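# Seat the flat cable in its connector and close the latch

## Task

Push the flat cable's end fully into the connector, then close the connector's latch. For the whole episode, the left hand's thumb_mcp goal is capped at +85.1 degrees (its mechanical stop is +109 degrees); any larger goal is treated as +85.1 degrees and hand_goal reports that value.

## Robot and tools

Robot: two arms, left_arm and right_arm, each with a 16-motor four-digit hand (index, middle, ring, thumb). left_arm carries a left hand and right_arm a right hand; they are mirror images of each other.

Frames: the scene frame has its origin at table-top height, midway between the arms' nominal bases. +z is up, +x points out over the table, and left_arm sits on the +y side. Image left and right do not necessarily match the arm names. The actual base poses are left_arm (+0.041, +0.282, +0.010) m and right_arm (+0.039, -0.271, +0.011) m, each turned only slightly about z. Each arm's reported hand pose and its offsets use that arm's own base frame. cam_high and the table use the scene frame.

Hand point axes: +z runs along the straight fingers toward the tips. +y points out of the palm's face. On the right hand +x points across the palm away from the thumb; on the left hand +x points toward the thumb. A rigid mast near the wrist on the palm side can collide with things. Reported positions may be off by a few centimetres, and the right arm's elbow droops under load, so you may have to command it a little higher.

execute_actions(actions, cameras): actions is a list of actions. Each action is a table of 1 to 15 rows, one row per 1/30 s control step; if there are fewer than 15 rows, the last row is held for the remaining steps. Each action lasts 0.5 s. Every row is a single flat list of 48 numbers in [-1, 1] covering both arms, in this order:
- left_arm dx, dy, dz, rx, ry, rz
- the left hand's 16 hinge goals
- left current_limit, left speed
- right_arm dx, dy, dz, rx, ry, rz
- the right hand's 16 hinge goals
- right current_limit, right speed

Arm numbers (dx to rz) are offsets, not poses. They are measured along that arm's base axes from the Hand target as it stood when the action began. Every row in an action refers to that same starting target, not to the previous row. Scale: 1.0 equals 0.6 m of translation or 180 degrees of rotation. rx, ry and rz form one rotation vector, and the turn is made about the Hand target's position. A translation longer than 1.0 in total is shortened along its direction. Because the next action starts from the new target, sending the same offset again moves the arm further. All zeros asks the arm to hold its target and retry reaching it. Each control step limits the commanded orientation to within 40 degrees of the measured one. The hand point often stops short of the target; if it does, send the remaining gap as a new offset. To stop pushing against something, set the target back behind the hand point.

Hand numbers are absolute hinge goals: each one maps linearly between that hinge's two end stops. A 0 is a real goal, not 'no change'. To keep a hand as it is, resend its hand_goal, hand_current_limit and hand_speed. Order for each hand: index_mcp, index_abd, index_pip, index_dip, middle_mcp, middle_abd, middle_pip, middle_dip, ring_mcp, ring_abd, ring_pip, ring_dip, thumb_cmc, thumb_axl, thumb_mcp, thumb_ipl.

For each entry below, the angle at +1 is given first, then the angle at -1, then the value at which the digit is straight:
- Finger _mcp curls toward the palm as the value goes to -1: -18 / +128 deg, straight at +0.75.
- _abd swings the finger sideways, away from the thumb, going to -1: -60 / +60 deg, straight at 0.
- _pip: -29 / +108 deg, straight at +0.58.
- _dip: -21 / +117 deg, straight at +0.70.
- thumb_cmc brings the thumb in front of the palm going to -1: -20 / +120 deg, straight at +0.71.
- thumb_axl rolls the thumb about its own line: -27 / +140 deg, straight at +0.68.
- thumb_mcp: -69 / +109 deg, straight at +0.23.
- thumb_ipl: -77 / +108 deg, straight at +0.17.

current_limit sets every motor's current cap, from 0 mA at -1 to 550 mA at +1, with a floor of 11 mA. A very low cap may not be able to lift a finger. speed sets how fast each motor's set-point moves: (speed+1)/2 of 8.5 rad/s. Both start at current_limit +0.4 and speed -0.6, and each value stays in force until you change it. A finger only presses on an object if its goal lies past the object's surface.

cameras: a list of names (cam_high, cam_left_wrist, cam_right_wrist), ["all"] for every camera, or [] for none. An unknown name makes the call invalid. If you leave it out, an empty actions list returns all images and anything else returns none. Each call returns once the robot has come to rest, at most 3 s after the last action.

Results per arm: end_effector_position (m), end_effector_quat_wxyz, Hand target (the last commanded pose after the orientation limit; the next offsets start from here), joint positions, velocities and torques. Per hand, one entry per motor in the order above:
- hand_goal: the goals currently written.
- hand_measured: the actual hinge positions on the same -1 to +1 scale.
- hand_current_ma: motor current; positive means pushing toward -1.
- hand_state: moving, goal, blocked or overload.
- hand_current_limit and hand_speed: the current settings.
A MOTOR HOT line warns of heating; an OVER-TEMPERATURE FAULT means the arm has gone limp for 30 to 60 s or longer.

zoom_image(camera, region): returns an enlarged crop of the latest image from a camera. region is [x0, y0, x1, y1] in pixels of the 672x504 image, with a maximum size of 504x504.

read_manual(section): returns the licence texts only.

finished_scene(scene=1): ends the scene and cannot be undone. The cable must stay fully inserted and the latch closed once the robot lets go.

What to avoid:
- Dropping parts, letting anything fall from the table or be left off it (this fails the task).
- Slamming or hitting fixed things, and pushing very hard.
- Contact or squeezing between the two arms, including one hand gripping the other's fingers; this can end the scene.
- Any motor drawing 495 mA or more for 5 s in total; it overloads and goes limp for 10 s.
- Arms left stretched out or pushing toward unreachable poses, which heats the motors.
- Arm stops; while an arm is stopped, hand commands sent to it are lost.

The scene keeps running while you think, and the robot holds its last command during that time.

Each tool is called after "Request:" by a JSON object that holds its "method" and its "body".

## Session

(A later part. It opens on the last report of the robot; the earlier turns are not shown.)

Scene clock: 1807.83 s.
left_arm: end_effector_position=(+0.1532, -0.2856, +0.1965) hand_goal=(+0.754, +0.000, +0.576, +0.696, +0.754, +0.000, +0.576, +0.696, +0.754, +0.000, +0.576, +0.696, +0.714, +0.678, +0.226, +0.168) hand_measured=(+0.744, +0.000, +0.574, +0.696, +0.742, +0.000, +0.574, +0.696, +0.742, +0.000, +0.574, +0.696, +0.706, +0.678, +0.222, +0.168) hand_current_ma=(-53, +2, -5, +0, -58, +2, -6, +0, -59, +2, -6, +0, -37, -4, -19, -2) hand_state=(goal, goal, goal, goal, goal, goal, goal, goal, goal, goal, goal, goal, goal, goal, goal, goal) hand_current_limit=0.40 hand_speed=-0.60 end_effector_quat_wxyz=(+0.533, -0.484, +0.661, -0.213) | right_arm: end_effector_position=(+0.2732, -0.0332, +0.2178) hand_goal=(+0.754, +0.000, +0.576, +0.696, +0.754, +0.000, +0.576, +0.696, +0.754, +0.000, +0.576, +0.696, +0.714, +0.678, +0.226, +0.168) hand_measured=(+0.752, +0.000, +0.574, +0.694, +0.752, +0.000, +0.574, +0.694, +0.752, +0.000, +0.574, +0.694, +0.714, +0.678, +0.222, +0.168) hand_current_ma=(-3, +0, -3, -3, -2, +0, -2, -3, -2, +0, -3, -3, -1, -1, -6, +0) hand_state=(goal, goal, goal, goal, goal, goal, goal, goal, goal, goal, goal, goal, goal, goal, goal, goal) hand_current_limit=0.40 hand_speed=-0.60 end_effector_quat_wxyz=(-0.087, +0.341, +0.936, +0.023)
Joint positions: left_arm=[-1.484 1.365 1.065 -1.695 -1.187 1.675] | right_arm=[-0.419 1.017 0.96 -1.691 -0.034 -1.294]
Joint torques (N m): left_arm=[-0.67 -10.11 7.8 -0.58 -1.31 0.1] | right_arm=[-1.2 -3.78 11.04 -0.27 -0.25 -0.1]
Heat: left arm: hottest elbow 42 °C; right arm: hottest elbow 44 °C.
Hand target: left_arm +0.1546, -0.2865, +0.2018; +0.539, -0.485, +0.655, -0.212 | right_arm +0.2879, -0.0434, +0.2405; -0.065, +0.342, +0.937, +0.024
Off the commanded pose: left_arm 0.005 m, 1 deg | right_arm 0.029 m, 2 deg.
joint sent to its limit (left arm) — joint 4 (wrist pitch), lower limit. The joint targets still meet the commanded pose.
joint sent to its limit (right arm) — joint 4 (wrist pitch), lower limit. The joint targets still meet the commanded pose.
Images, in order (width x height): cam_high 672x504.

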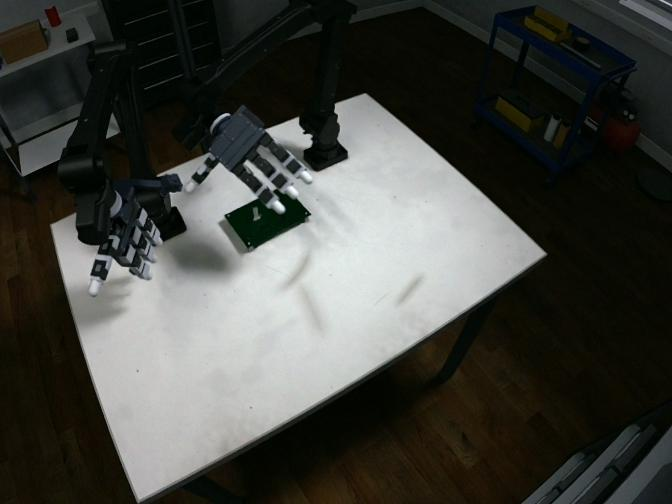

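Request:
{"method": "execute_actions", "body": {"actions": [[[0.0167,-0.0167,-0.15,0,0,-0.111,0.754,0,0.576,0.696,0.754,0,0.576,0.696,0.754,0,0.576,0.696,0.714,0.678,0.226,0.168,0.4,-0.6,0,0,0,0,0,0,0.754,0,0.576,0.696,0.754,0,0.576,0.696,0.754,0,0.576,0.696,0.714,0.678,0.226,0.168,0.4,-0.6]]], "cameras": ["cam_high","cam_left_wrist"]}}

Scene clock: 1832.70 s.
left_arm: end_effector_position=(+0.1637, -0.2949, +0.1065) hand_goal=(+0.754, +0.000, +0.576, +0.696, +0.754, +0.000, +0.576, +0.696, +0.754, +0.000, +0.576, +0.696, +0.714, +0.678, +0.226, +0.168) hand_measured=(+0.744, +0.000, +0.574, +0.696, +0.744, +0.000, +0.574, +0.696, +0.744, +0.000, +0.574, +0.696, +0.706, +0.678, +0.222, +0.168) hand_current_ma=(-47, +2, -5, +0, -52, +2, -6, +0, -54, +2, -6, +0, -39, -4, -19, -2) hand_state=(goal, goal, goal, goal, goal, goal, goal, goal, goal, goal, goal, goal, goal, goal, goal, goal) hand_current_limit=0.40 hand_speed=-0.60 end_effector_quat_wxyz=(+0.553, -0.394, +0.683, -0.268) | right_arm: end_effector_position=(+0.2732, -0.0332, +0.2178) hand_goal=(+0.754, +0.000, +0.576, +0.696, +0.754, +0.000, +0.576, +0.696, +0.754, +0.000, +0.576, +0.696, +0.714, +0.678, +0.226, +0.168) hand_measured=(+0.752, +0.000, +0.574, +0.694, +0.752, +0.000, +0.574, +0.694, +0.752, +0.000, +0.574, +0.694, +0.714, +0.678, +0.222, +0.168) hand_current_ma=(-3, +0, -3, -3, -2, +0, -2, -3, -2, +0, -3, -3, -1, -1, -6, +0) hand_state=(goal, goal, goal, goal, goal, goal, goal, goal, goal, goal, goal, goal, goal, goal, goal, goal) hand_current_limit=0.40 hand_speed=-0.60 end_effector_quat_wxyz=(-0.087, +0.341, +0.936, +0.023)
Joint positions: left_arm=[-1.515 1.395 0.806 -1.05 -1.324 2.097] | right_arm=[-0.419 1.017 0.96 -1.691 -0.034 -1.294]
Joint torques (N m): left_arm=[-0.91 -11.16 6.48 0.38 -1.2 0.14] | right_arm=[-0.97 -3.72 11.04 -0.31 -0.23 -0.09]
Heat: left arm: hottest elbow 41 °C; right arm: hottest elbow 47 °C.
Hand target: left_arm +0.1645, -0.2965, +0.1117; +0.494, -0.364, +0.729, -0.302 | right_arm +0.2879, -0.0434, +0.2405; -0.065, +0.342, +0.937, +0.024
Off the commanded pose: left_arm 0.006 m, 10 deg | right_arm 0.029 m, 2 deg.
joint sent to its limit (left arm) — joint 6 (wrist roll), upper limit. The joint targets are off in orientation, not in position.
joint sent to its limit (right arm) — joint 4 (wrist pitch), lower limit. The joint targets still meet the commanded pose.
camera_calibration:
cam_left_wrist: T_world_to_cam=[[0.200993, 0.26683, 0.942551, -0.0857287], [-0.69427, -0.639998, 0.329228, -0.170342], [0.69108, -0.720558, 0.0566167, -0.214514], [0, 0, 0, 1]] pos_world=[0.0472142, -0.240714, 0.14903]
Images, in order (width x height): cam_high 672x504, cam_left_wrist 672x504.

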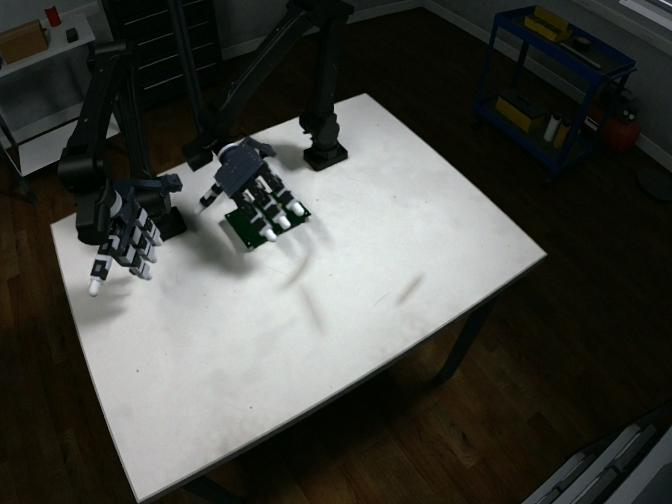

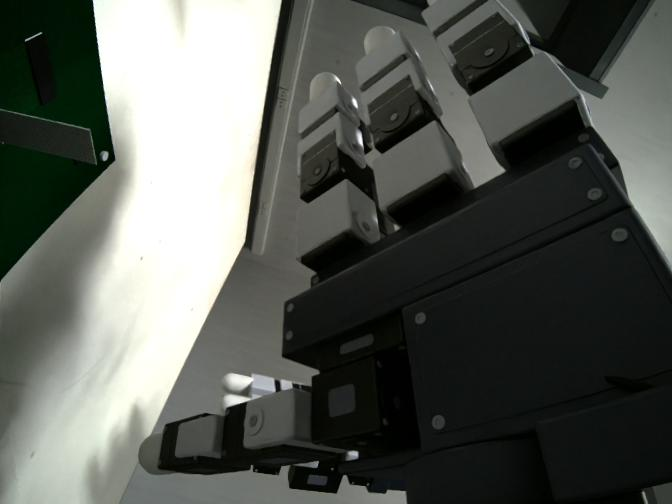

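Request:
{"method": "zoom_image", "body": {"camera": "cam_left_wrist", "region": [0, 0, 180, 200]}}

Scaled by 2.520 from the camera's 672x504 image, which has a finer 960x720 frame.

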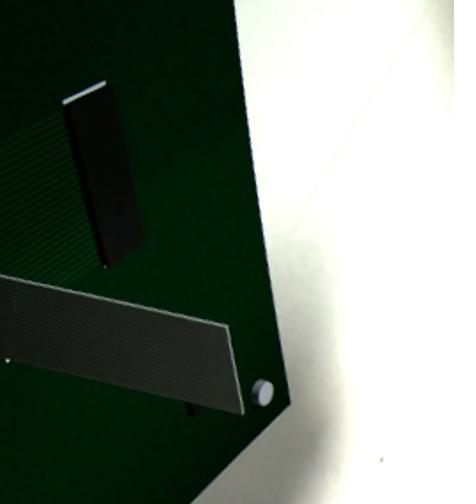

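Request:
{"method": "execute_actions", "body": {"actions": [[[0.01,-0.01,-0.065,0,0,0,0.754,0,0.576,0.696,0.754,0,0.576,0.696,0.754,0,0.576,0.696,0.714,0.678,0.226,0.168,0.4,-0.6,0,0,0,0,0,0,0.754,0,0.576,0.696,0.754,0,0.576,0.696,0.754,0,0.576,0.696,0.714,0.678,0.226,0.168,0.4,-0.6]]], "cameras": ["cam_left_wrist"]}}

Request:
{"method": "zoom_image", "body": {"camera": "cam_left_wrist", "region": [0, 60, 180, 240]}}

Scene clock: 1864.63 s.
left_arm: end_effector_position=(+0.1652, -0.3019, +0.0737) hand_goal=(+0.754, +0.000, +0.576, +0.696, +0.754, +0.000, +0.576, +0.696, +0.754, +0.000, +0.576, +0.696, +0.714, +0.678, +0.226, +0.168) hand_measured=(+0.744, +0.000, +0.574, +0.696, +0.744, +0.000, +0.574, +0.696, +0.744, +0.000, +0.574, +0.696, +0.706, +0.678, +0.222, +0.168) hand_current_ma=(-47, +2, -5, +0, -52, +2, -6, +0, -54, +2, -6, +0, -39, -4, -19, -2) hand_state=(goal, goal, goal, goal, goal, goal, goal, goal, goal, goal, goal, goal, goal, goal, goal, goal) hand_current_limit=0.40 hand_speed=-0.60 end_effector_quat_wxyz=(+0.544, -0.408, +0.680, -0.274) | right_arm: end_effector_position=(+0.2732, -0.0332, +0.2178) hand_goal=(+0.754, +0.000, +0.576, +0.696, +0.754, +0.000, +0.576, +0.696, +0.754, +0.000, +0.576, +0.696, +0.714, +0.678, +0.226, +0.168) hand_measured=(+0.752, +0.000, +0.574, +0.694, +0.752, +0.000, +0.574, +0.694, +0.752, +0.000, +0.574, +0.694, +0.714, +0.678, +0.222, +0.168) hand_current_ma=(-3, +0, -3, -3, -2, +0, -2, -3, -2, +0, -3, -3, -1, -1, -6, +0) hand_state=(goal, goal, goal, goal, goal, goal, goal, goal, goal, goal, goal, goal, goal, goal, goal, goal) hand_current_limit=0.40 hand_speed=-0.60 end_effector_quat_wxyz=(-0.087, +0.341, +0.936, +0.023)
Joint positions: left_arm=[-1.506 1.456 0.773 -0.923 -1.309 2.098] | right_arm=[-0.419 1.017 0.96 -1.691 -0.034 -1.294]
Joint torques (N m): left_arm=[0.15 -9.17 6.43 0.44 -1.36 0.12] | right_arm=[-1.26 -3.72 11 -0.29 -0.24 -0.09]
Heat: left arm: hottest elbow 40 °C; right arm: hottest elbow 49 °C.
Hand target: left_arm +0.1706, -0.3026, +0.0727; +0.494, -0.364, +0.729, -0.302 | right_arm +0.2879, -0.0434, +0.2405; -0.065, +0.342, +0.937, +0.024
Off the commanded pose: left_arm 0.005 m, 10 deg | right_arm 0.029 m, 2 deg.
joint sent to its limit (left arm) — joint 6 (wrist roll), upper limit. The joint targets are off in orientation, not in position.
joint sent to its limit (right arm) — joint 4 (wrist pitch), lower limit. The joint targets still meet the commanded pose.
camera_calibration:
cam_left_wrist: T_world_to_cam=[[0.210218, 0.29904, 0.930797, -0.0441217], [-0.683398, -0.635883, 0.358635, -0.165684], [0.699125, -0.711497, 0.0706892, -0.21836], [0, 0, 0, 1]] pos_world=[0.0487082, -0.247524, 0.115924]
Images, in order (width x height): cam_left_wrist 672x504.

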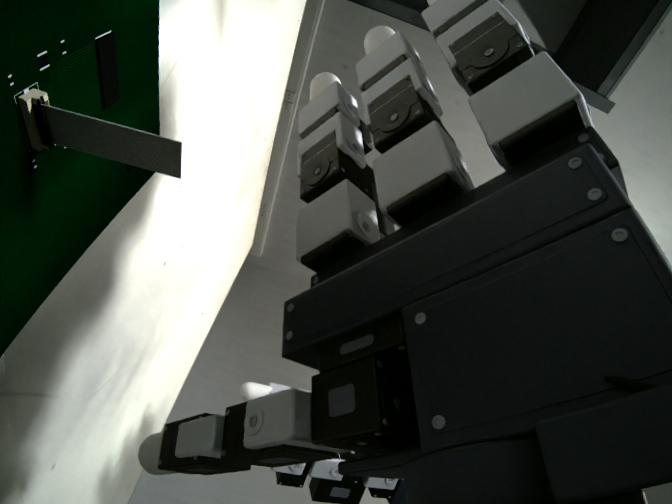

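Scaled by 2.800 from the camera's 672x504 image, which has a finer 960x720 frame.

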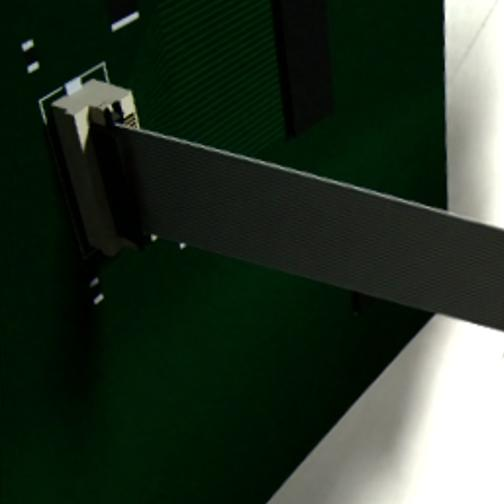

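Request:
{"method": "execute_actions", "body": {"actions": [[[0.05,-0.0367,-0.045,0,0,0,0.754,0,0.576,0.696,0.754,0,0.576,0.696,0.754,0,0.576,0.696,0.714,0.678,0.226,0.168,0.4,-0.6,0,0,0,0,0,0,0.754,0,0.576,0.696,0.754,0,0.576,0.696,0.754,0,0.576,0.696,0.714,0.678,0.226,0.168,0.4,-0.6]]], "cameras": ["cam_left_wrist"]}}

Request:
{"method": "zoom_image", "body": {"camera": "cam_left_wrist", "region": [0, 60, 140, 200]}}

Scene clock: 1884.27 s.
left_arm: end_effector_position=(+0.1942, -0.3097, +0.0395) hand_goal=(+0.754, +0.000, +0.576, +0.696, +0.754, +0.000, +0.576, +0.696, +0.754, +0.000, +0.576, +0.696, +0.714, +0.678, +0.226, +0.168) hand_measured=(+0.744, +0.000, +0.574, +0.696, +0.744, +0.000, +0.574, +0.696, +0.744, +0.000, +0.574, +0.696, +0.706, +0.678, +0.224, +0.168) hand_current_ma=(-47, +2, -5, +0, -52, +2, -6, +0, -54, +2, -6, +0, -39, -4, -17, -2) hand_state=(goal, goal, goal, goal, goal, goal, goal, goal, goal, goal, goal, goal, goal, goal, goal, goal) hand_current_limit=0.40 hand_speed=-0.60 end_effector_quat_wxyz=(+0.569, -0.420, +0.663, -0.245) | right_arm: end_effector_position=(+0.2732, -0.0332, +0.2178) hand_goal=(+0.754, +0.000, +0.576, +0.696, +0.754, +0.000, +0.576, +0.696, +0.754, +0.000, +0.576, +0.696, +0.714, +0.678, +0.226, +0.168) hand_measured=(+0.752, +0.000, +0.574, +0.694, +0.752, +0.000, +0.574, +0.694, +0.752, +0.000, +0.574, +0.694, +0.714, +0.678, +0.222, +0.168) hand_current_ma=(-3, +0, -3, -3, -2, +0, -2, -3, -2, +0, -3, -3, -1, -1, -6, +0) hand_state=(goal, goal, goal, goal, goal, goal, goal, goal, goal, goal, goal, goal, goal, goal, goal, goal) hand_current_limit=0.40 hand_speed=-0.60 end_effector_quat_wxyz=(-0.087, +0.341, +0.936, +0.023)
Joint positions: left_arm=[-1.429 1.606 0.812 -0.847 -1.335 2.098] | right_arm=[-0.419 1.017 0.96 -1.691 -0.034 -1.294]
Joint torques (N m): left_arm=[-0.62 -11.05 8.13 0.46 -1.5 0.12] | right_arm=[-1.2 -3.78 10.99 -0.28 -0.25 -0.11]
Heat: left arm: hottest elbow 39 °C; right arm: hottest elbow 50 °C.
Hand target: left_arm +0.2006, -0.3246, +0.0458; +0.494, -0.364, +0.729, -0.302 | right_arm +0.2879, -0.0434, +0.2405; -0.065, +0.342, +0.937, +0.024
Off the commanded pose: left_arm 0.017 m, 15 deg | right_arm 0.029 m, 2 deg.
joint sent to its limit (left arm) — joint 6 (wrist roll), upper limit. The joint targets are off in orientation, not in position.
joint sent to its limit (right arm) — joint 4 (wrist pitch), lower limit. The joint targets still meet the commanded pose.
camera_calibration:
cam_left_wrist: T_world_to_cam=[[0.167738, 0.278357, 0.945717, -0.0148198], [-0.640702, -0.698305, 0.319174, -0.1647], [0.749243, -0.65946, 0.0612116, -0.235002], [0, 0, 0, 1]] pos_world=[0.073036, -0.26586, 0.080968]
Images, in order (width x height): cam_left_wrist 672x504.

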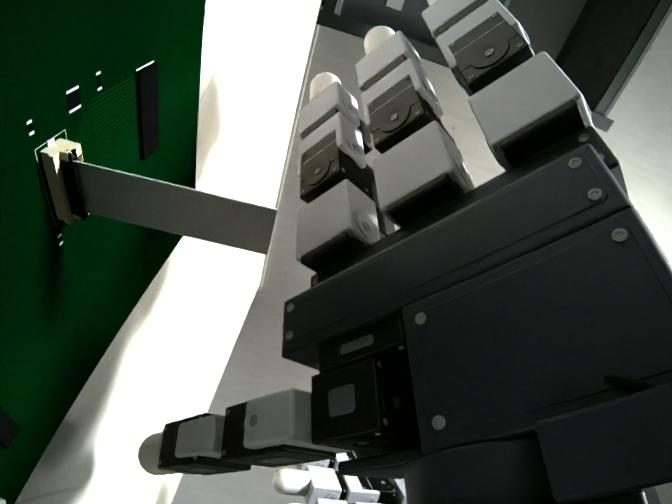

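Scaled by 3.600 from the camera's 672x504 image, which has a finer 960x720 frame.

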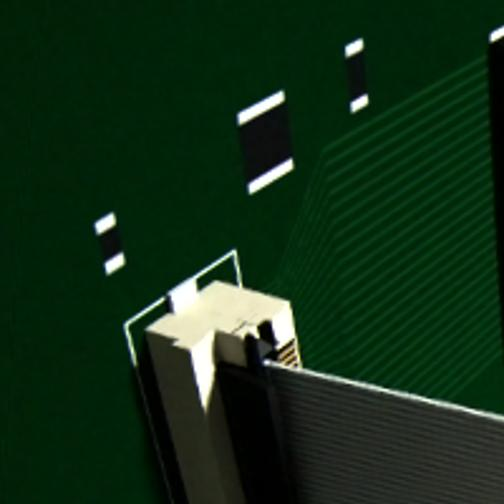

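Request:
{"method": "zoom_image", "body": {"camera": "cam_left_wrist", "region": [25, 120, 105, 240]}}

Request:
{"method": "zoom_image", "body": {"camera": "cam_left_wrist", "region": [30, 125, 90, 175]}}

Scaled by 4.200 from the camera's 672x504 image, which has a finer 960x720 frame.

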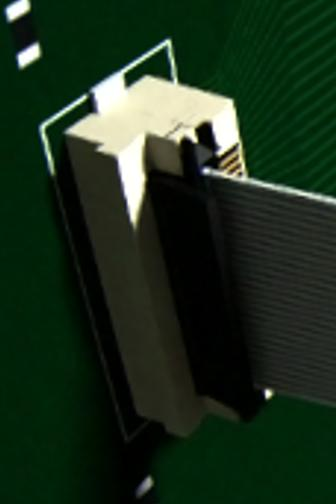

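Scaled by 8.400 from the camera's 672x504 image, which has a finer 960x720 frame.

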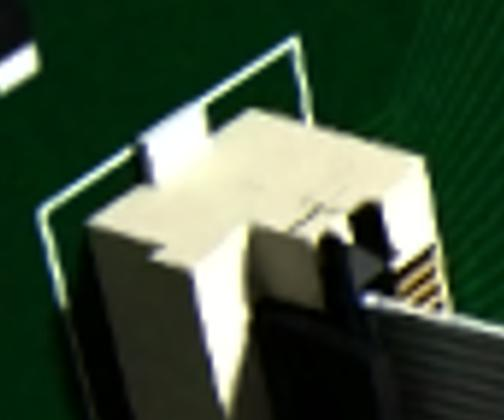

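Request:
{"method": "zoom_image", "body": {"camera": "cam_left_wrist", "region": [50, 135, 90, 175]}}

Request:
{"method": "zoom_image", "body": {"camera": "cam_left_wrist", "region": [50, 190, 100, 240]}}

Scaled by 12.600 from the camera's 672x504 image, which has a finer 960x720 frame.

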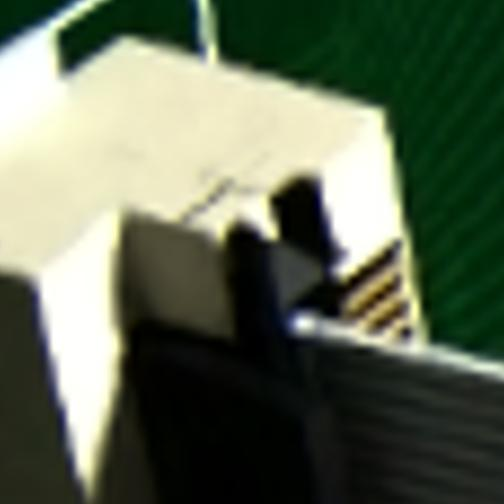

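Scaled by 10.080 from the camera's 672x504 image, which has a finer 960x720 frame.

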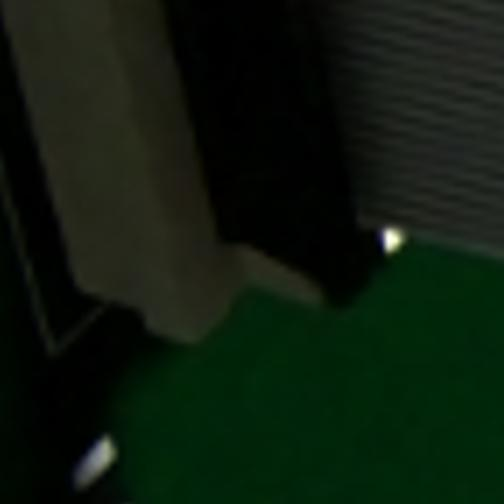

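Request:
{"method": "execute_actions", "body": {"actions": [[[0,0,0.1,0,0,0,0.754,0,0.576,0.696,0.754,0,0.576,0.696,0.754,0,0.576,0.696,0.714,0.678,0.226,0.168,0.4,-0.6,0,0,0,0,0,0,0.754,0,0.576,0.696,0.754,0,0.576,0.696,0.754,0,0.576,0.696,0.714,0.678,0.226,0.168,0.4,-0.6]],[[-0.077,0.0635,0.16,0,0,0.111,0.754,0,0.576,0.696,0.754,0,0.576,0.696,0.754,0,0.576,0.696,0.714,0.678,0.226,0.168,0.4,-0.6,0,0,0,0,0,0,0.754,0,0.576,0.696,0.754,0,0.576,0.696,0.754,0,0.576,0.696,0.714,0.678,0.226,0.168,0.4,-0.6]]]}}

Scene clock: 2083.67 s.
left_arm: end_effector_position=(+0.1573, -0.2716, +0.1903) hand_goal=(+0.754, +0.000, +0.576, +0.696, +0.754, +0.000, +0.576, +0.696, +0.754, +0.000, +0.576, +0.696, +0.714, +0.678, +0.226, +0.168) hand_measured=(+0.746, +0.002, +0.574, +0.696, +0.744, +0.002, +0.574, +0.696, +0.744, +0.002, +0.574, +0.696, +0.706, +0.678, +0.224, +0.168) hand_current_ma=(-46, +5, -5, +0, -52, +5, -6, +0, -53, +5, -6, +0, -40, -4, -17, -2) hand_state=(goal, goal, goal, goal, goal, goal, goal, goal, goal, goal, goal, goal, goal, goal, goal, goal) hand_current_limit=0.40 hand_speed=-0.60 end_effector_quat_wxyz=(+0.537, -0.473, +0.668, -0.204) | right_arm: end_effector_position=(+0.2732, -0.0332, +0.2178) hand_goal=(+0.754, +0.000, +0.576, +0.696, +0.754, +0.000, +0.576, +0.696, +0.754, +0.000, +0.576, +0.696, +0.714, +0.678, +0.226, +0.168) hand_measured=(+0.752, +0.000, +0.574, +0.694, +0.752, +0.000, +0.574, +0.694, +0.752, +0.000, +0.574, +0.694, +0.714, +0.678, +0.222, +0.168) hand_current_ma=(-3, +0, -3, -3, -2, +0, -2, -3, -2, +0, -3, -3, -1, -1, -6, +0) hand_state=(goal, goal, goal, goal, goal, goal, goal, goal, goal, goal, goal, goal, goal, goal, goal, goal) hand_current_limit=0.40 hand_speed=-0.60 end_effector_quat_wxyz=(-0.087, +0.341, +0.936, +0.023)
Joint positions: left_arm=[-1.469 1.337 1.02 -1.649 -1.195 1.742] | right_arm=[-0.419 1.017 0.96 -1.691 -0.034 -1.294]
Joint torques (N m): left_arm=[-2.26 -8.7 10.71 -0.79 -1.06 -0.06] | right_arm=[-1.49 -3.84 11.03 -0.34 -0.25 -0.08]
Heat: left arm: hottest elbow 40 °C; right arm: hottest elbow 53 °C.
Hand target: left_arm +0.1543, -0.2864, +0.2017; +0.539, -0.485, +0.655, -0.212 | right_arm +0.2879, -0.0434, +0.2405; -0.065, +0.342, +0.937, +0.024
Off the commanded pose: left_arm 0.019 m, 2 deg | right_arm 0.029 m, 2 deg.
joint sent to its limit (right arm) — joint 4 (wrist pitch), lower limit. The joint targets still meet the commanded pose.

Request:
{"method": "execute_actions", "body": {"actions": [[[0.03,0.1,0.02,-0.0871,0.0279,0.1083,0.754,0,0.576,0.696,0.754,0,0.576,0.696,0.754,0,0.576,0.696,0.714,0.678,0.226,0.168,0.4,-0.6,0,0,0,0,0,0,0.754,0,0.576,0.696,0.754,0,0.576,0.696,0.754,0,0.576,0.696,0.714,0.678,0.226,0.168,0.4,-0.6]],[[0.03,0.13,0,-0.0871,0.0279,0.1083,0.754,0,0.576,0.696,0.754,0,0.576,0.696,0.754,0,0.576,0.696,0.714,0.678,0.226,0.168,0.4,-0.6,0,0,0,0,0,0,0.754,0,0.576,0.696,0.754,0,0.576,0.696,0.754,0,0.576,0.696,0.714,0.678,0.226,0.168,0.4,-0.6]],[[0.03,0.13,0,-0.0871,0.0279,0.1083,0.754,0,0.576,0.696,0.754,0,0.576,0.696,0.754,0,0.576,0.696,0.714,0.678,0.226,0.168,0.4,-0.6,0,0,0,0,0,0,0.754,0,0.576,0.696,0.754,0,0.576,0.696,0.754,0,0.576,0.696,0.714,0.678,0.226,0.168,0.4,-0.6]],[[0.03,0.13,0,-0.0871,0.0279,0.1083,0.754,0,0.576,0.696,0.754,0,0.576,0.696,0.754,0,0.576,0.696,0.714,0.678,0.226,0.168,0.4,-0.6,0,0,0,0,0,0,0.754,0,0.576,0.696,0.754,0,0.576,0.696,0.754,0,0.576,0.696,0.714,0.678,0.226,0.168,0.4,-0.6]]], "cameras": ["cam_high"]}}

Scene clock: 2094.13 s.
left_arm: end_effector_position=(+0.2175, +0.0032, +0.2038) hand_goal=(+0.754, +0.000, +0.576, +0.696, +0.754, +0.000, +0.576, +0.696, +0.754, +0.000, +0.576, +0.696, +0.714, +0.678, +0.226, +0.168) hand_measured=(+0.746, +0.002, +0.574, +0.696, +0.746, +0.002, +0.574, +0.696, +0.746, +0.002, +0.574, +0.696, +0.710, +0.678, +0.224, +0.168) hand_current_ma=(-39, +4, -5, +0, -42, +4, -6, +0, -38, +4, -6, +0, -20, -4, -17, -2) hand_state=(goal, goal, goal, goal, goal, goal, goal, goal, goal, goal, goal, goal, goal, goal, goal, goal) hand_current_limit=0.40 hand_speed=-0.60 end_effector_quat_wxyz=(-0.132, +0.985, -0.107, +0.038) | right_arm: end_effector_position=(+0.2732, -0.0332, +0.2178) hand_goal=(+0.754, +0.000, +0.576, +0.696, +0.754, +0.000, +0.576, +0.696, +0.754, +0.000, +0.576, +0.696, +0.714, +0.678, +0.226, +0.168) hand_measured=(+0.752, +0.000, +0.574, +0.694, +0.752, +0.000, +0.574, +0.694, +0.752, +0.000, +0.574, +0.694, +0.714, +0.678, +0.222, +0.168) hand_current_ma=(-3, +0, -3, -3, -2, +0, -2, -3, -2, +0, -3, -3, -1, -1, -6, +0) hand_state=(goal, goal, goal, goal, goal, goal, goal, goal, goal, goal, goal, goal, goal, goal, goal, goal) hand_current_limit=0.40 hand_speed=-0.60 end_effector_quat_wxyz=(-0.087, +0.341, +0.936, +0.023)
Joint positions: left_arm=[0.228 0.798 0.841 -1.452 -0.224 2.033] | right_arm=[-0.419 1.017 0.96 -1.691 -0.034 -1.294]
Joint torques (N m): left_arm=[0.26 -2.26 10.56 0.92 0 0.13] | right_arm=[-1.14 -4.01 10.97 -0.25 -0.25 -0.08]
Heat: left arm: hottest elbow 40 °C; right arm: hottest elbow 53 °C.
Hand target: left_arm +0.2263, +0.0075, +0.2137; -0.133, +0.984, -0.105, +0.052 | right_arm +0.2879, -0.0434, +0.2405; -0.065, +0.342, +0.937, +0.024
Off the commanded pose: left_arm 0.014 m, 2 deg | right_arm 0.029 m, 2 deg.
joint sent to its limit (right arm) — joint 4 (wrist pitch), lower limit. The joint targets still meet the commanded pose.
Images, in order (width x height): cam_high 672x504.

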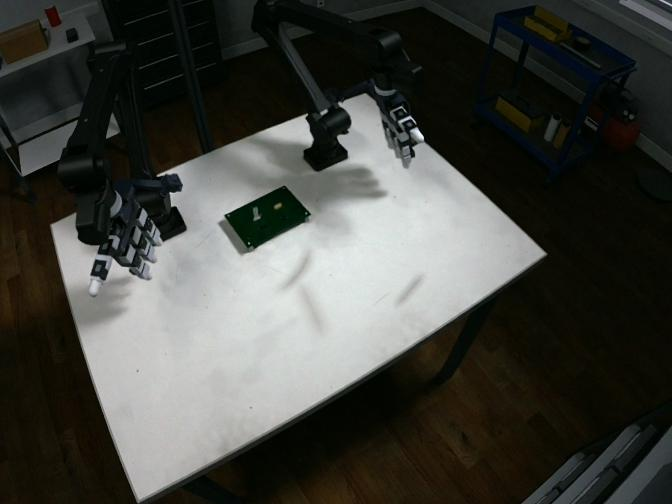

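Request:
{"method": "zoom_image", "body": {"camera": "cam_high", "region": [220, 180, 320, 255]}}

Scaled by 5.040.

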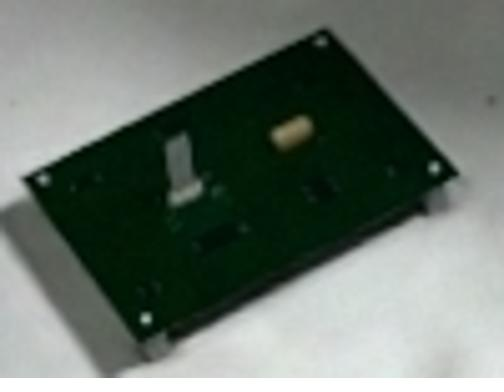

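Request:
{"method": "execute_actions", "body": {"actions": [[[0,0,0,0,0,0,0.754,0,0.576,0.696,0.754,0,0.576,0.696,0.754,0,0.576,0.696,0.714,0.678,0.226,0.168,0.4,-0.6,-0.06,0.24,0,0,0,0,0.754,0,0.576,0.696,0.95,0,0.576,0.696,0.95,0,0.576,0.696,0.714,0.678,0.226,0.168,0.4,-0.6]],[[0,0,0,0,0,0,0.754,0,0.576,0.696,0.754,0,0.576,0.696,0.754,0,0.576,0.696,0.714,0.678,0.226,0.168,0.4,-0.6,-0.1,0.2,0,0,0,0,0.754,0,0.576,0.696,0.95,0,0.576,0.696,0.95,0,0.576,0.696,0.714,0.678,0.226,0.168,0.4,-0.6]],[[0,0,0,0,0,0,0.754,0,0.576,0.696,0.754,0,0.576,0.696,0.754,0,0.576,0.696,0.714,0.678,0.226,0.168,0.4,-0.6,-0.06,0.14,0,0,0,0,0.754,0,0.576,0.696,0.95,0,0.576,0.696,0.95,0,0.576,0.696,0.714,0.678,0.226,0.168,0.4,-0.6]]], "cameras": ["cam_right_wrist"]}}

Scene clock: 2107.80 s.
left_arm: end_effector_position=(+0.2171, +0.0026, +0.2041) hand_goal=(+0.754, +0.000, +0.576, +0.696, +0.754, +0.000, +0.576, +0.696, +0.754, +0.000, +0.576, +0.696, +0.714, +0.678, +0.226, +0.168) hand_measured=(+0.746, +0.002, +0.574, +0.696, +0.746, +0.002, +0.574, +0.696, +0.746, +0.002, +0.574, +0.696, +0.710, +0.678, +0.224, +0.168) hand_current_ma=(-39, +4, -5, +0, -42, +4, -6, +0, -38, +4, -6, +0, -20, -4, -17, -2) hand_state=(goal, goal, goal, goal, goal, goal, goal, goal, goal, goal, goal, goal, goal, goal, goal, goal) hand_current_limit=0.40 hand_speed=-0.60 end_effector_quat_wxyz=(-0.129, +0.985, -0.109, +0.039) | right_arm: end_effector_position=(+0.1496, +0.2838, +0.2134) hand_goal=(+0.754, +0.000, +0.576, +0.696, +0.950, +0.000, +0.576, +0.696, +0.950, +0.000, +0.576, +0.696, +0.714, +0.678, +0.226, +0.168) hand_measured=(+0.754, +0.000, +0.574, +0.694, +0.948, +0.000, +0.574, +0.694, +0.946, +0.000, +0.574, +0.694, +0.716, +0.678, +0.222, +0.168) hand_current_ma=(+0, +0, -1, -3, -3, +0, -2, -3, -6, +0, -3, -3, +1, -1, -6, +0) hand_state=(goal, goal, goal, goal, goal, goal, goal, goal, goal, goal, goal, goal, goal, goal, goal, goal) hand_current_limit=0.40 hand_speed=-0.60 end_effector_quat_wxyz=(-0.072, +0.342, +0.937, -0.003)
Joint positions: left_arm=[0.231 0.798 0.841 -1.452 -0.217 2.04] | right_arm=[1.149 0.98 0.938 -1.546 -0.143 0.277]
Joint torques (N m): left_arm=[0.03 -2.26 10.56 0.85 0 0.12] | right_arm=[1.61 -3.78 11.38 0.49 -0.09 0.22]
Heat: left arm: hottest elbow 41 °C; right arm: hottest elbow 53 °C.
Hand target: left_arm +0.2263, +0.0075, +0.2137; -0.133, +0.984, -0.105, +0.052 | right_arm +0.1558, +0.3047, +0.2405; -0.065, +0.342, +0.937, +0.024
Off the commanded pose: left_arm 0.014 m, 2 deg | right_arm 0.035 m, 3 deg.
camera_calibration:
cam_right_wrist: T_world_to_cam=[[0.993127, -0.0471737, -0.107111, -0.0813877], [0.0503767, -0.653765, 0.755019, -0.0446371], [-0.105643, -0.755225, -0.646896, 0.489651], [0, 0, 0, 1]] pos_world=[0.134805, 0.336776, 0.341738]
Images, in order (width x height): cam_right_wrist 672x504.

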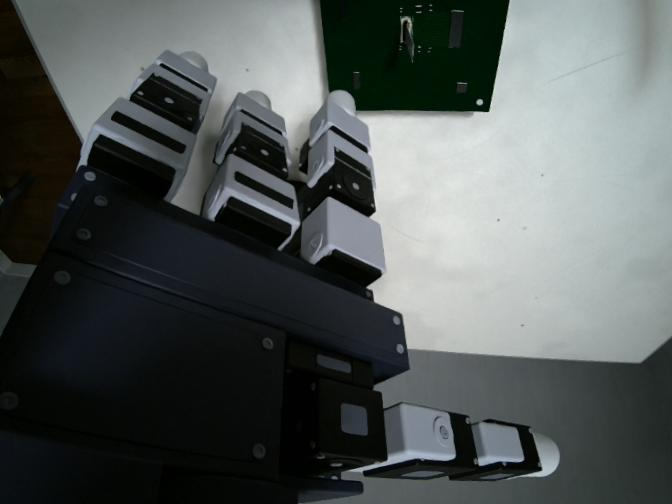

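Request:
{"method": "execute_actions", "body": {"actions": [[[0,0,0,0,0,0,0.754,0,0.576,0.696,0.754,0,0.576,0.696,0.754,0,0.576,0.696,0.714,0.678,0.226,0.168,0.4,-0.6,0.0,0.0,-0.1,0,0,0,0.754,0,0.576,0.696,0.95,0,0.576,0.696,0.95,0,0.576,0.696,0.714,0.678,0.226,0.168,0.4,-0.6]]], "cameras": ["cam_right_wrist"]}}

Request:
{"method": "zoom_image", "body": {"camera": "cam_right_wrist", "region": [300, 0, 460, 120]}}

Scene clock: 2114.87 s.
left_arm: end_effector_position=(+0.2171, +0.0026, +0.2041) hand_goal=(+0.754, +0.000, +0.576, +0.696, +0.754, +0.000, +0.576, +0.696, +0.754, +0.000, +0.576, +0.696, +0.714, +0.678, +0.226, +0.168) hand_measured=(+0.746, +0.002, +0.574, +0.696, +0.746, +0.002, +0.574, +0.696, +0.746, +0.002, +0.574, +0.696, +0.710, +0.678, +0.224, +0.168) hand_current_ma=(-39, +4, -5, +0, -42, +4, -6, +0, -38, +4, -6, +0, -20, -4, -17, -2) hand_state=(goal, goal, goal, goal, goal, goal, goal, goal, goal, goal, goal, goal, goal, goal, goal, goal) hand_current_limit=0.40 hand_speed=-0.60 end_effector_quat_wxyz=(-0.129, +0.985, -0.109, +0.039) | right_arm: end_effector_position=(+0.1588, +0.3017, +0.1846) hand_goal=(+0.754, +0.000, +0.576, +0.696, +0.950, +0.000, +0.576, +0.696, +0.950, +0.000, +0.576, +0.696, +0.714, +0.678, +0.226, +0.168) hand_measured=(+0.754, +0.000, +0.574, +0.694, +0.948, +0.000, +0.574, +0.694, +0.946, +0.000, +0.574, +0.694, +0.716, +0.678, +0.222, +0.168) hand_current_ma=(+0, +0, -1, -3, -3, +0, -2, -3, -6, +0, -3, -3, +1, -1, -6, +0) hand_state=(goal, goal, goal, goal, goal, goal, goal, goal, goal, goal, goal, goal, goal, goal, goal, goal) hand_current_limit=0.40 hand_speed=-0.60 end_effector_quat_wxyz=(-0.066, +0.343, +0.937, +0.026)
Joint positions: left_arm=[0.231 0.798 0.841 -1.452 -0.217 2.04] | right_arm=[1.152 1.004 0.864 -1.387 -0.135 0.285]
Joint torques (N m): left_arm=[0.09 -1.96 10.55 0.9 0.01 0.15] | right_arm=[1.44 -4.25 6.57 0.9 -0.1 0.21]
Heat: left arm: hottest elbow 41 °C; right arm: hottest elbow 53 °C.
Hand target: left_arm +0.2263, +0.0075, +0.2137; -0.133, +0.984, -0.105, +0.052 | right_arm +0.1559, +0.3045, +0.1804; -0.065, +0.342, +0.937, +0.024
Off the commanded pose: left_arm 0.014 m, 2 deg | right_arm 0.006 m, 0 deg.
camera_calibration:
cam_right_wrist: T_world_to_cam=[[0.995836, -0.0473031, -0.0779324, -0.098599], [0.0235641, -0.692241, 0.721281, 0.0104706], [-0.0880668, -0.720114, -0.688244, 0.47974], [0, 0, 0, 1]] pos_world=[0.140191, 0.348052, 0.314942]
Images, in order (width x height): cam_right_wrist 672x504.

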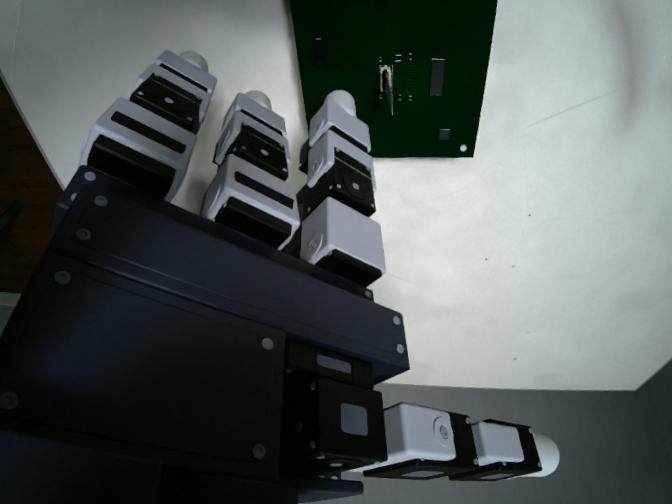

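Scaled by 3.150 from the camera's 672x504 image, which has a finer 960x720 frame.

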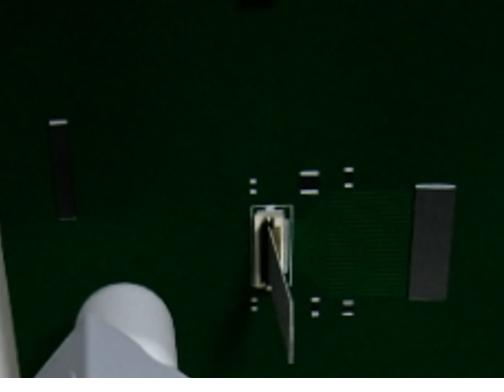

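Request:
{"method": "zoom_image", "body": {"camera": "cam_right_wrist", "region": [370, 55, 405, 105]}}

Scaled by 10.080 from the camera's 672x504 image, which has a finer 960x720 frame.

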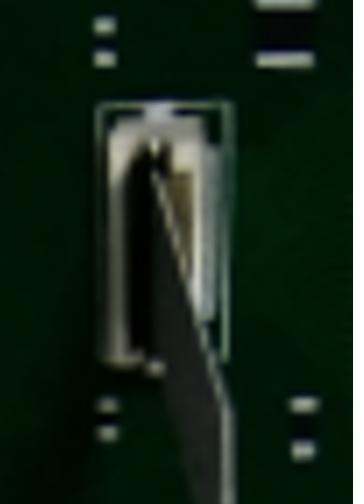

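Request:
{"method": "execute_actions", "body": {"actions": [[[0,0,0,0,0,0,0.754,0,0.576,0.696,0.754,0,0.576,0.696,0.754,0,0.576,0.696,0.714,0.678,0.226,0.168,0.4,-0.6,0.015,0.003,-0.025,0,0,0,0.754,0,0.576,0.696,0.95,0,0.576,0.696,0.95,0,0.576,0.696,0.714,0.678,0.226,0.168,0.4,-0.6]],[[0,0,0,0,0,0,0.754,0,0.576,0.696,0.754,0,0.576,0.696,0.754,0,0.576,0.696,0.714,0.678,0.226,0.168,0.4,-0.6,0.04,0.0,0.004,0,0,0,0.754,0,0.576,0.696,0.95,0,0.576,0.696,0.95,0,0.576,0.696,0.714,0.678,0.226,0.168,0.4,-0.6]]], "cameras": ["cam_right_wrist","cam_high"]}}

Request:
{"method": "zoom_image", "body": {"camera": "cam_right_wrist", "region": [290, 40, 430, 140]}}

Scene clock: 2135.97 s.
left_arm: end_effector_position=(+0.2171, +0.0026, +0.2041) hand_goal=(+0.754, +0.000, +0.576, +0.696, +0.754, +0.000, +0.576, +0.696, +0.754, +0.000, +0.576, +0.696, +0.714, +0.678, +0.226, +0.168) hand_measured=(+0.746, +0.002, +0.574, +0.696, +0.746, +0.002, +0.574, +0.696, +0.746, +0.002, +0.574, +0.696, +0.710, +0.678, +0.224, +0.168) hand_current_ma=(-39, +4, -5, +0, -42, +4, -6, +0, -38, +4, -6, +0, -20, -4, -17, -2) hand_state=(goal, goal, goal, goal, goal, goal, goal, goal, goal, goal, goal, goal, goal, goal, goal, goal) hand_current_limit=0.40 hand_speed=-0.60 end_effector_quat_wxyz=(-0.129, +0.985, -0.109, +0.039) | right_arm: end_effector_position=(+0.1818, +0.2997, +0.1611) hand_goal=(+0.754, +0.000, +0.576, +0.696, +0.950, +0.000, +0.576, +0.696, +0.950, +0.000, +0.576, +0.696, +0.714, +0.678, +0.226, +0.168) hand_measured=(+0.754, +0.000, +0.574, +0.694, +0.948, +0.000, +0.574, +0.694, +0.946, +0.000, +0.574, +0.694, +0.716, +0.678, +0.222, +0.168) hand_current_ma=(+0, +0, -1, -3, -3, +0, -2, -3, -6, +0, -3, -3, +1, -1, -6, +0) hand_state=(goal, goal, goal, goal, goal, goal, goal, goal, goal, goal, goal, goal, goal, goal, goal, goal) hand_current_limit=0.40 hand_speed=-0.60 end_effector_quat_wxyz=(-0.066, +0.344, +0.937, +0.015)
Joint positions: left_arm=[0.231 0.798 0.841 -1.452 -0.217 2.04] | right_arm=[1.072 1.06 0.842 -1.342 -0.135 0.206]
Joint torques (N m): left_arm=[0.09 -2.26 10.61 0.83 0 0.12] | right_arm=[-0.85 -5.07 8.17 0.51 -0.21 -0.09]
Heat: left arm: hottest elbow 42 °C; right arm: hottest elbow 50 °C.
Hand target: left_arm +0.2263, +0.0075, +0.2137; -0.133, +0.984, -0.105, +0.052 | right_arm +0.1889, +0.3065, +0.1679; -0.065, +0.342, +0.937, +0.024
Off the commanded pose: left_arm 0.014 m, 2 deg | right_arm 0.012 m, 1 deg.
camera_calibration:
cam_right_wrist: T_world_to_cam=[[0.995174, -0.0501885, -0.0843184, -0.121491], [0.0281704, -0.676995, 0.735448, 0.0177294], [-0.0939942, -0.734274, -0.672314, 0.466931], [0, 0, 0, 1]] pos_world=[0.164294, 0.348761, 0.290641]
Images, in order (width x height): cam_high 672x504, cam_right_wrist 672x504.

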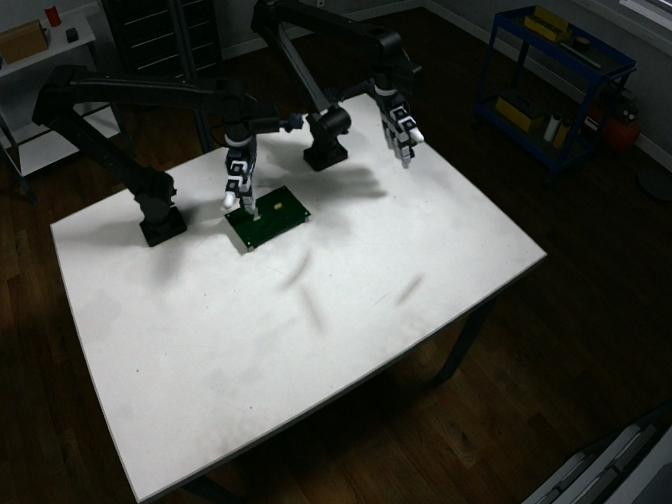

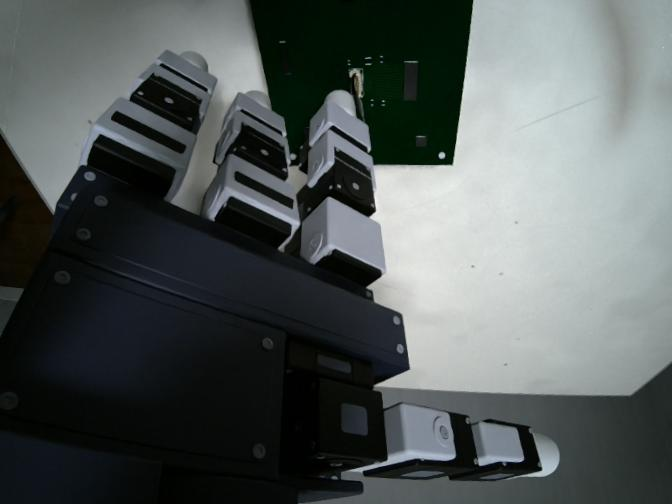

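Scaled by 3.600 from the camera's 672x504 image, which has a finer 960x720 frame.

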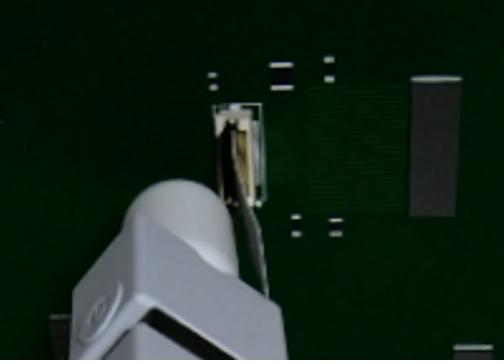

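Request:
{"method": "execute_actions", "body": {"actions": [[[0,0,0,0,0,0,0.754,0,0.576,0.696,0.754,0,0.576,0.696,0.754,0,0.576,0.696,0.714,0.678,0.226,0.168,0.4,-0.6,0.01,0.007,-0.03,0,0,0,0.754,0,0.576,0.696,0.95,0,0.576,0.696,0.95,0,0.576,0.696,0.714,0.678,0.226,0.168,0.4,-0.6]]], "cameras": ["cam_right_wrist"]}}

Request:
{"method": "zoom_image", "body": {"camera": "cam_right_wrist", "region": [290, 40, 430, 140]}}

Scene clock: 2143.17 s.
left_arm: end_effector_position=(+0.2171, +0.0026, +0.2041) hand_goal=(+0.754, +0.000, +0.576, +0.696, +0.754, +0.000, +0.576, +0.696, +0.754, +0.000, +0.576, +0.696, +0.714, +0.678, +0.226, +0.168) hand_measured=(+0.746, +0.002, +0.574, +0.696, +0.746, +0.002, +0.574, +0.696, +0.746, +0.002, +0.574, +0.696, +0.710, +0.678, +0.224, +0.168) hand_current_ma=(-39, +4, -5, +0, -42, +4, -6, +0, -38, +4, -6, +0, -20, -4, -17, -2) hand_state=(goal, goal, goal, goal, goal, goal, goal, goal, goal, goal, goal, goal, goal, goal, goal, goal) hand_current_limit=0.40 hand_speed=-0.60 end_effector_quat_wxyz=(-0.129, +0.985, -0.109, +0.039) | right_arm: end_effector_position=(+0.1895, +0.3100, +0.1553) hand_goal=(+0.754, +0.000, +0.576, +0.696, +0.950, +0.000, +0.576, +0.696, +0.950, +0.000, +0.576, +0.696, +0.714, +0.678, +0.226, +0.168) hand_measured=(+0.762, -0.002, +0.580, +0.696, +0.948, +0.000, +0.574, +0.694, +0.946, +0.000, +0.574, +0.694, +0.716, +0.678, +0.222, +0.168) hand_current_ma=(+14, -1, +5, +0, -3, +0, -2, -3, -6, +0, -3, -3, +1, -1, -6, +0) hand_state=(goal, goal, goal, goal, goal, goal, goal, goal, goal, goal, goal, goal, goal, goal, goal, goal) hand_current_limit=0.40 hand_speed=-0.60 end_effector_quat_wxyz=(-0.065, +0.342, +0.937, +0.025)
Joint positions: left_arm=[0.231 0.798 0.841 -1.452 -0.217 2.04] | right_arm=[1.065 1.089 0.842 -1.295 -0.136 0.196]
Joint torques (N m): left_arm=[0.03 -2.32 10.58 0.85 0.01 0.13] | right_arm=[-1.03 -5.13 6.38 0.95 -0.24 -0.11]
Heat: left arm: hottest elbow 42 °C; right arm: hottest elbow 50 °C.
Hand target: left_arm +0.2263, +0.0075, +0.2137; -0.133, +0.984, -0.105, +0.052 | right_arm +0.1948, +0.3107, +0.1499; -0.065, +0.342, +0.937, +0.024
Off the commanded pose: left_arm 0.014 m, 2 deg | right_arm 0.008 m, 0 deg.
camera_calibration:
cam_right_wrist: T_world_to_cam=[[0.995926, -0.0469705, -0.0769707, -0.131363], [0.0234534, -0.689297, 0.7241, 0.0352837], [-0.087067, -0.722955, -0.685387, 0.468498], [0, 0, 0, 1]] pos_world=[0.170791, 0.356854, 0.285442]
Images, in order (width x height): cam_right_wrist 672x504.

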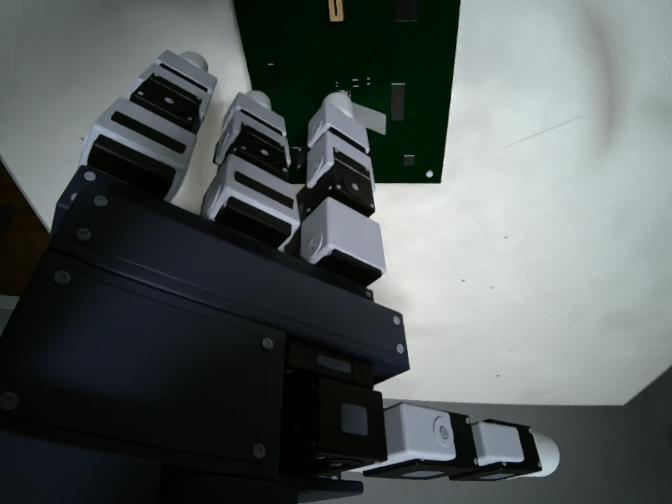

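Scaled by 3.600 from the camera's 672x504 image, which has a finer 960x720 frame.

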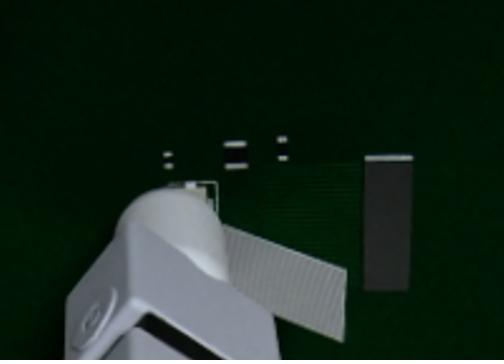

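Request:
{"method": "execute_actions", "body": {"actions": [[[0,0,0,0,0,0,0.754,0,0.576,0.696,0.754,0,0.576,0.696,0.754,0,0.576,0.696,0.714,0.678,0.226,0.168,0.4,-0.6,-0.055,0,0.09,0,0,0,0.754,0,0.576,0.696,0.95,0,0.576,0.696,0.95,0,0.576,0.696,0.714,0.678,0.226,0.168,0.4,-0.6]],[[0,0,0,0,0,0,0.754,0,0.576,0.696,0.754,0,0.576,0.696,0.754,0,0.576,0.696,0.714,0.678,0.226,0.168,0.4,-0.6,0,-0.01,-0.06,0,0,0,0.754,0,0.576,0.696,0.95,0,0.576,0.696,0.95,0,0.576,0.696,0.714,0.678,0.226,0.168,0.4,-0.6]]], "cameras": ["cam_right_wrist"]}}

Request:
{"method": "zoom_image", "body": {"camera": "cam_right_wrist", "region": [340, 50, 410, 120]}}

Scene clock: 2155.57 s.
left_arm: end_effector_position=(+0.2171, +0.0026, +0.2041) hand_goal=(+0.754, +0.000, +0.576, +0.696, +0.754, +0.000, +0.576, +0.696, +0.754, +0.000, +0.576, +0.696, +0.714, +0.678, +0.226, +0.168) hand_measured=(+0.746, +0.002, +0.574, +0.696, +0.746, +0.002, +0.574, +0.696, +0.746, +0.002, +0.574, +0.696, +0.710, +0.678, +0.224, +0.168) hand_current_ma=(-39, +4, -5, +0, -42, +4, -6, +0, -38, +4, -6, +0, -20, -4, -17, -2) hand_state=(goal, goal, goal, goal, goal, goal, goal, goal, goal, goal, goal, goal, goal, goal, goal, goal) hand_current_limit=0.40 hand_speed=-0.60 end_effector_quat_wxyz=(-0.129, +0.985, -0.109, +0.039) | right_arm: end_effector_position=(+0.1630, +0.3048, +0.1680) hand_goal=(+0.754, +0.000, +0.576, +0.696, +0.950, +0.000, +0.576, +0.696, +0.950, +0.000, +0.576, +0.696, +0.714, +0.678, +0.226, +0.168) hand_measured=(+0.754, -0.002, +0.578, +0.696, +0.946, +0.000, +0.574, +0.694, +0.946, +0.000, +0.574, +0.694, +0.714, +0.678, +0.222, +0.168) hand_current_ma=(+0, -2, +1, +0, -4, +0, -2, -3, -6, +0, -2, -3, +1, -1, -6, +0) hand_state=(goal, goal, goal, goal, goal, goal, goal, goal, goal, goal, goal, goal, goal, goal, goal, goal) hand_current_limit=0.40 hand_speed=-0.60 end_effector_quat_wxyz=(-0.067, +0.339, +0.938, +0.020)
Joint positions: left_arm=[0.231 0.798 0.841 -1.452 -0.217 2.04] | right_arm=[1.139 1.035 0.843 -1.35 -0.136 0.265]
Joint torques (N m): left_arm=[0.09 -2.2 10.62 0.83 0.01 0.13] | right_arm=[1.38 -6.07 6.22 0.69 -0.08 0.25]
Heat: left arm: hottest elbow 43 °C; right arm: hottest elbow 48 °C.
Hand target: left_arm +0.2263, +0.0075, +0.2137; -0.133, +0.984, -0.105, +0.052 | right_arm +0.1617, +0.3047, +0.1677; -0.065, +0.342, +0.937, +0.024
Off the commanded pose: left_arm 0.014 m, 2 deg | right_arm 0.001 m, 1 deg.
camera_calibration:
cam_right_wrist: T_world_to_cam=[[0.995708, -0.040514, -0.0832103, -0.105097], [0.033144, -0.683363, 0.729326, 0.0188297], [-0.0864108, -0.728954, -0.679087, 0.471839], [0, 0, 0, 1]] pos_world=[0.144794, 0.352558, 0.297941]
Images, in order (width x height): cam_right_wrist 672x504.

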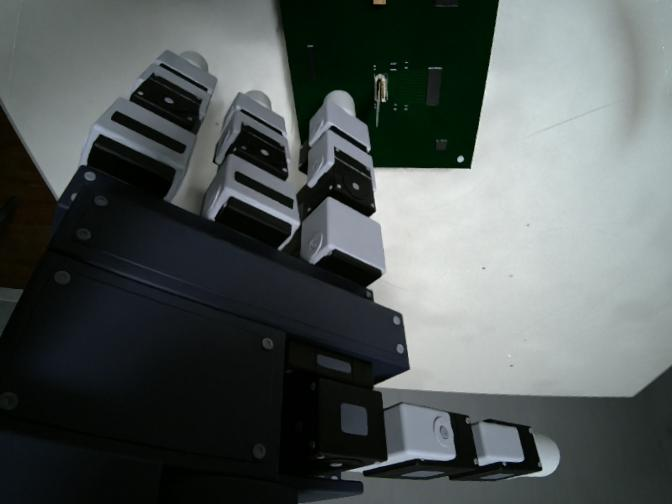

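Scaled by 7.200 from the camera's 672x504 image, which has a finer 960x720 frame.

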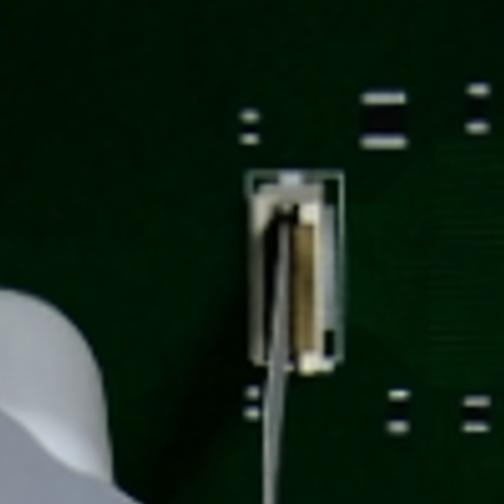

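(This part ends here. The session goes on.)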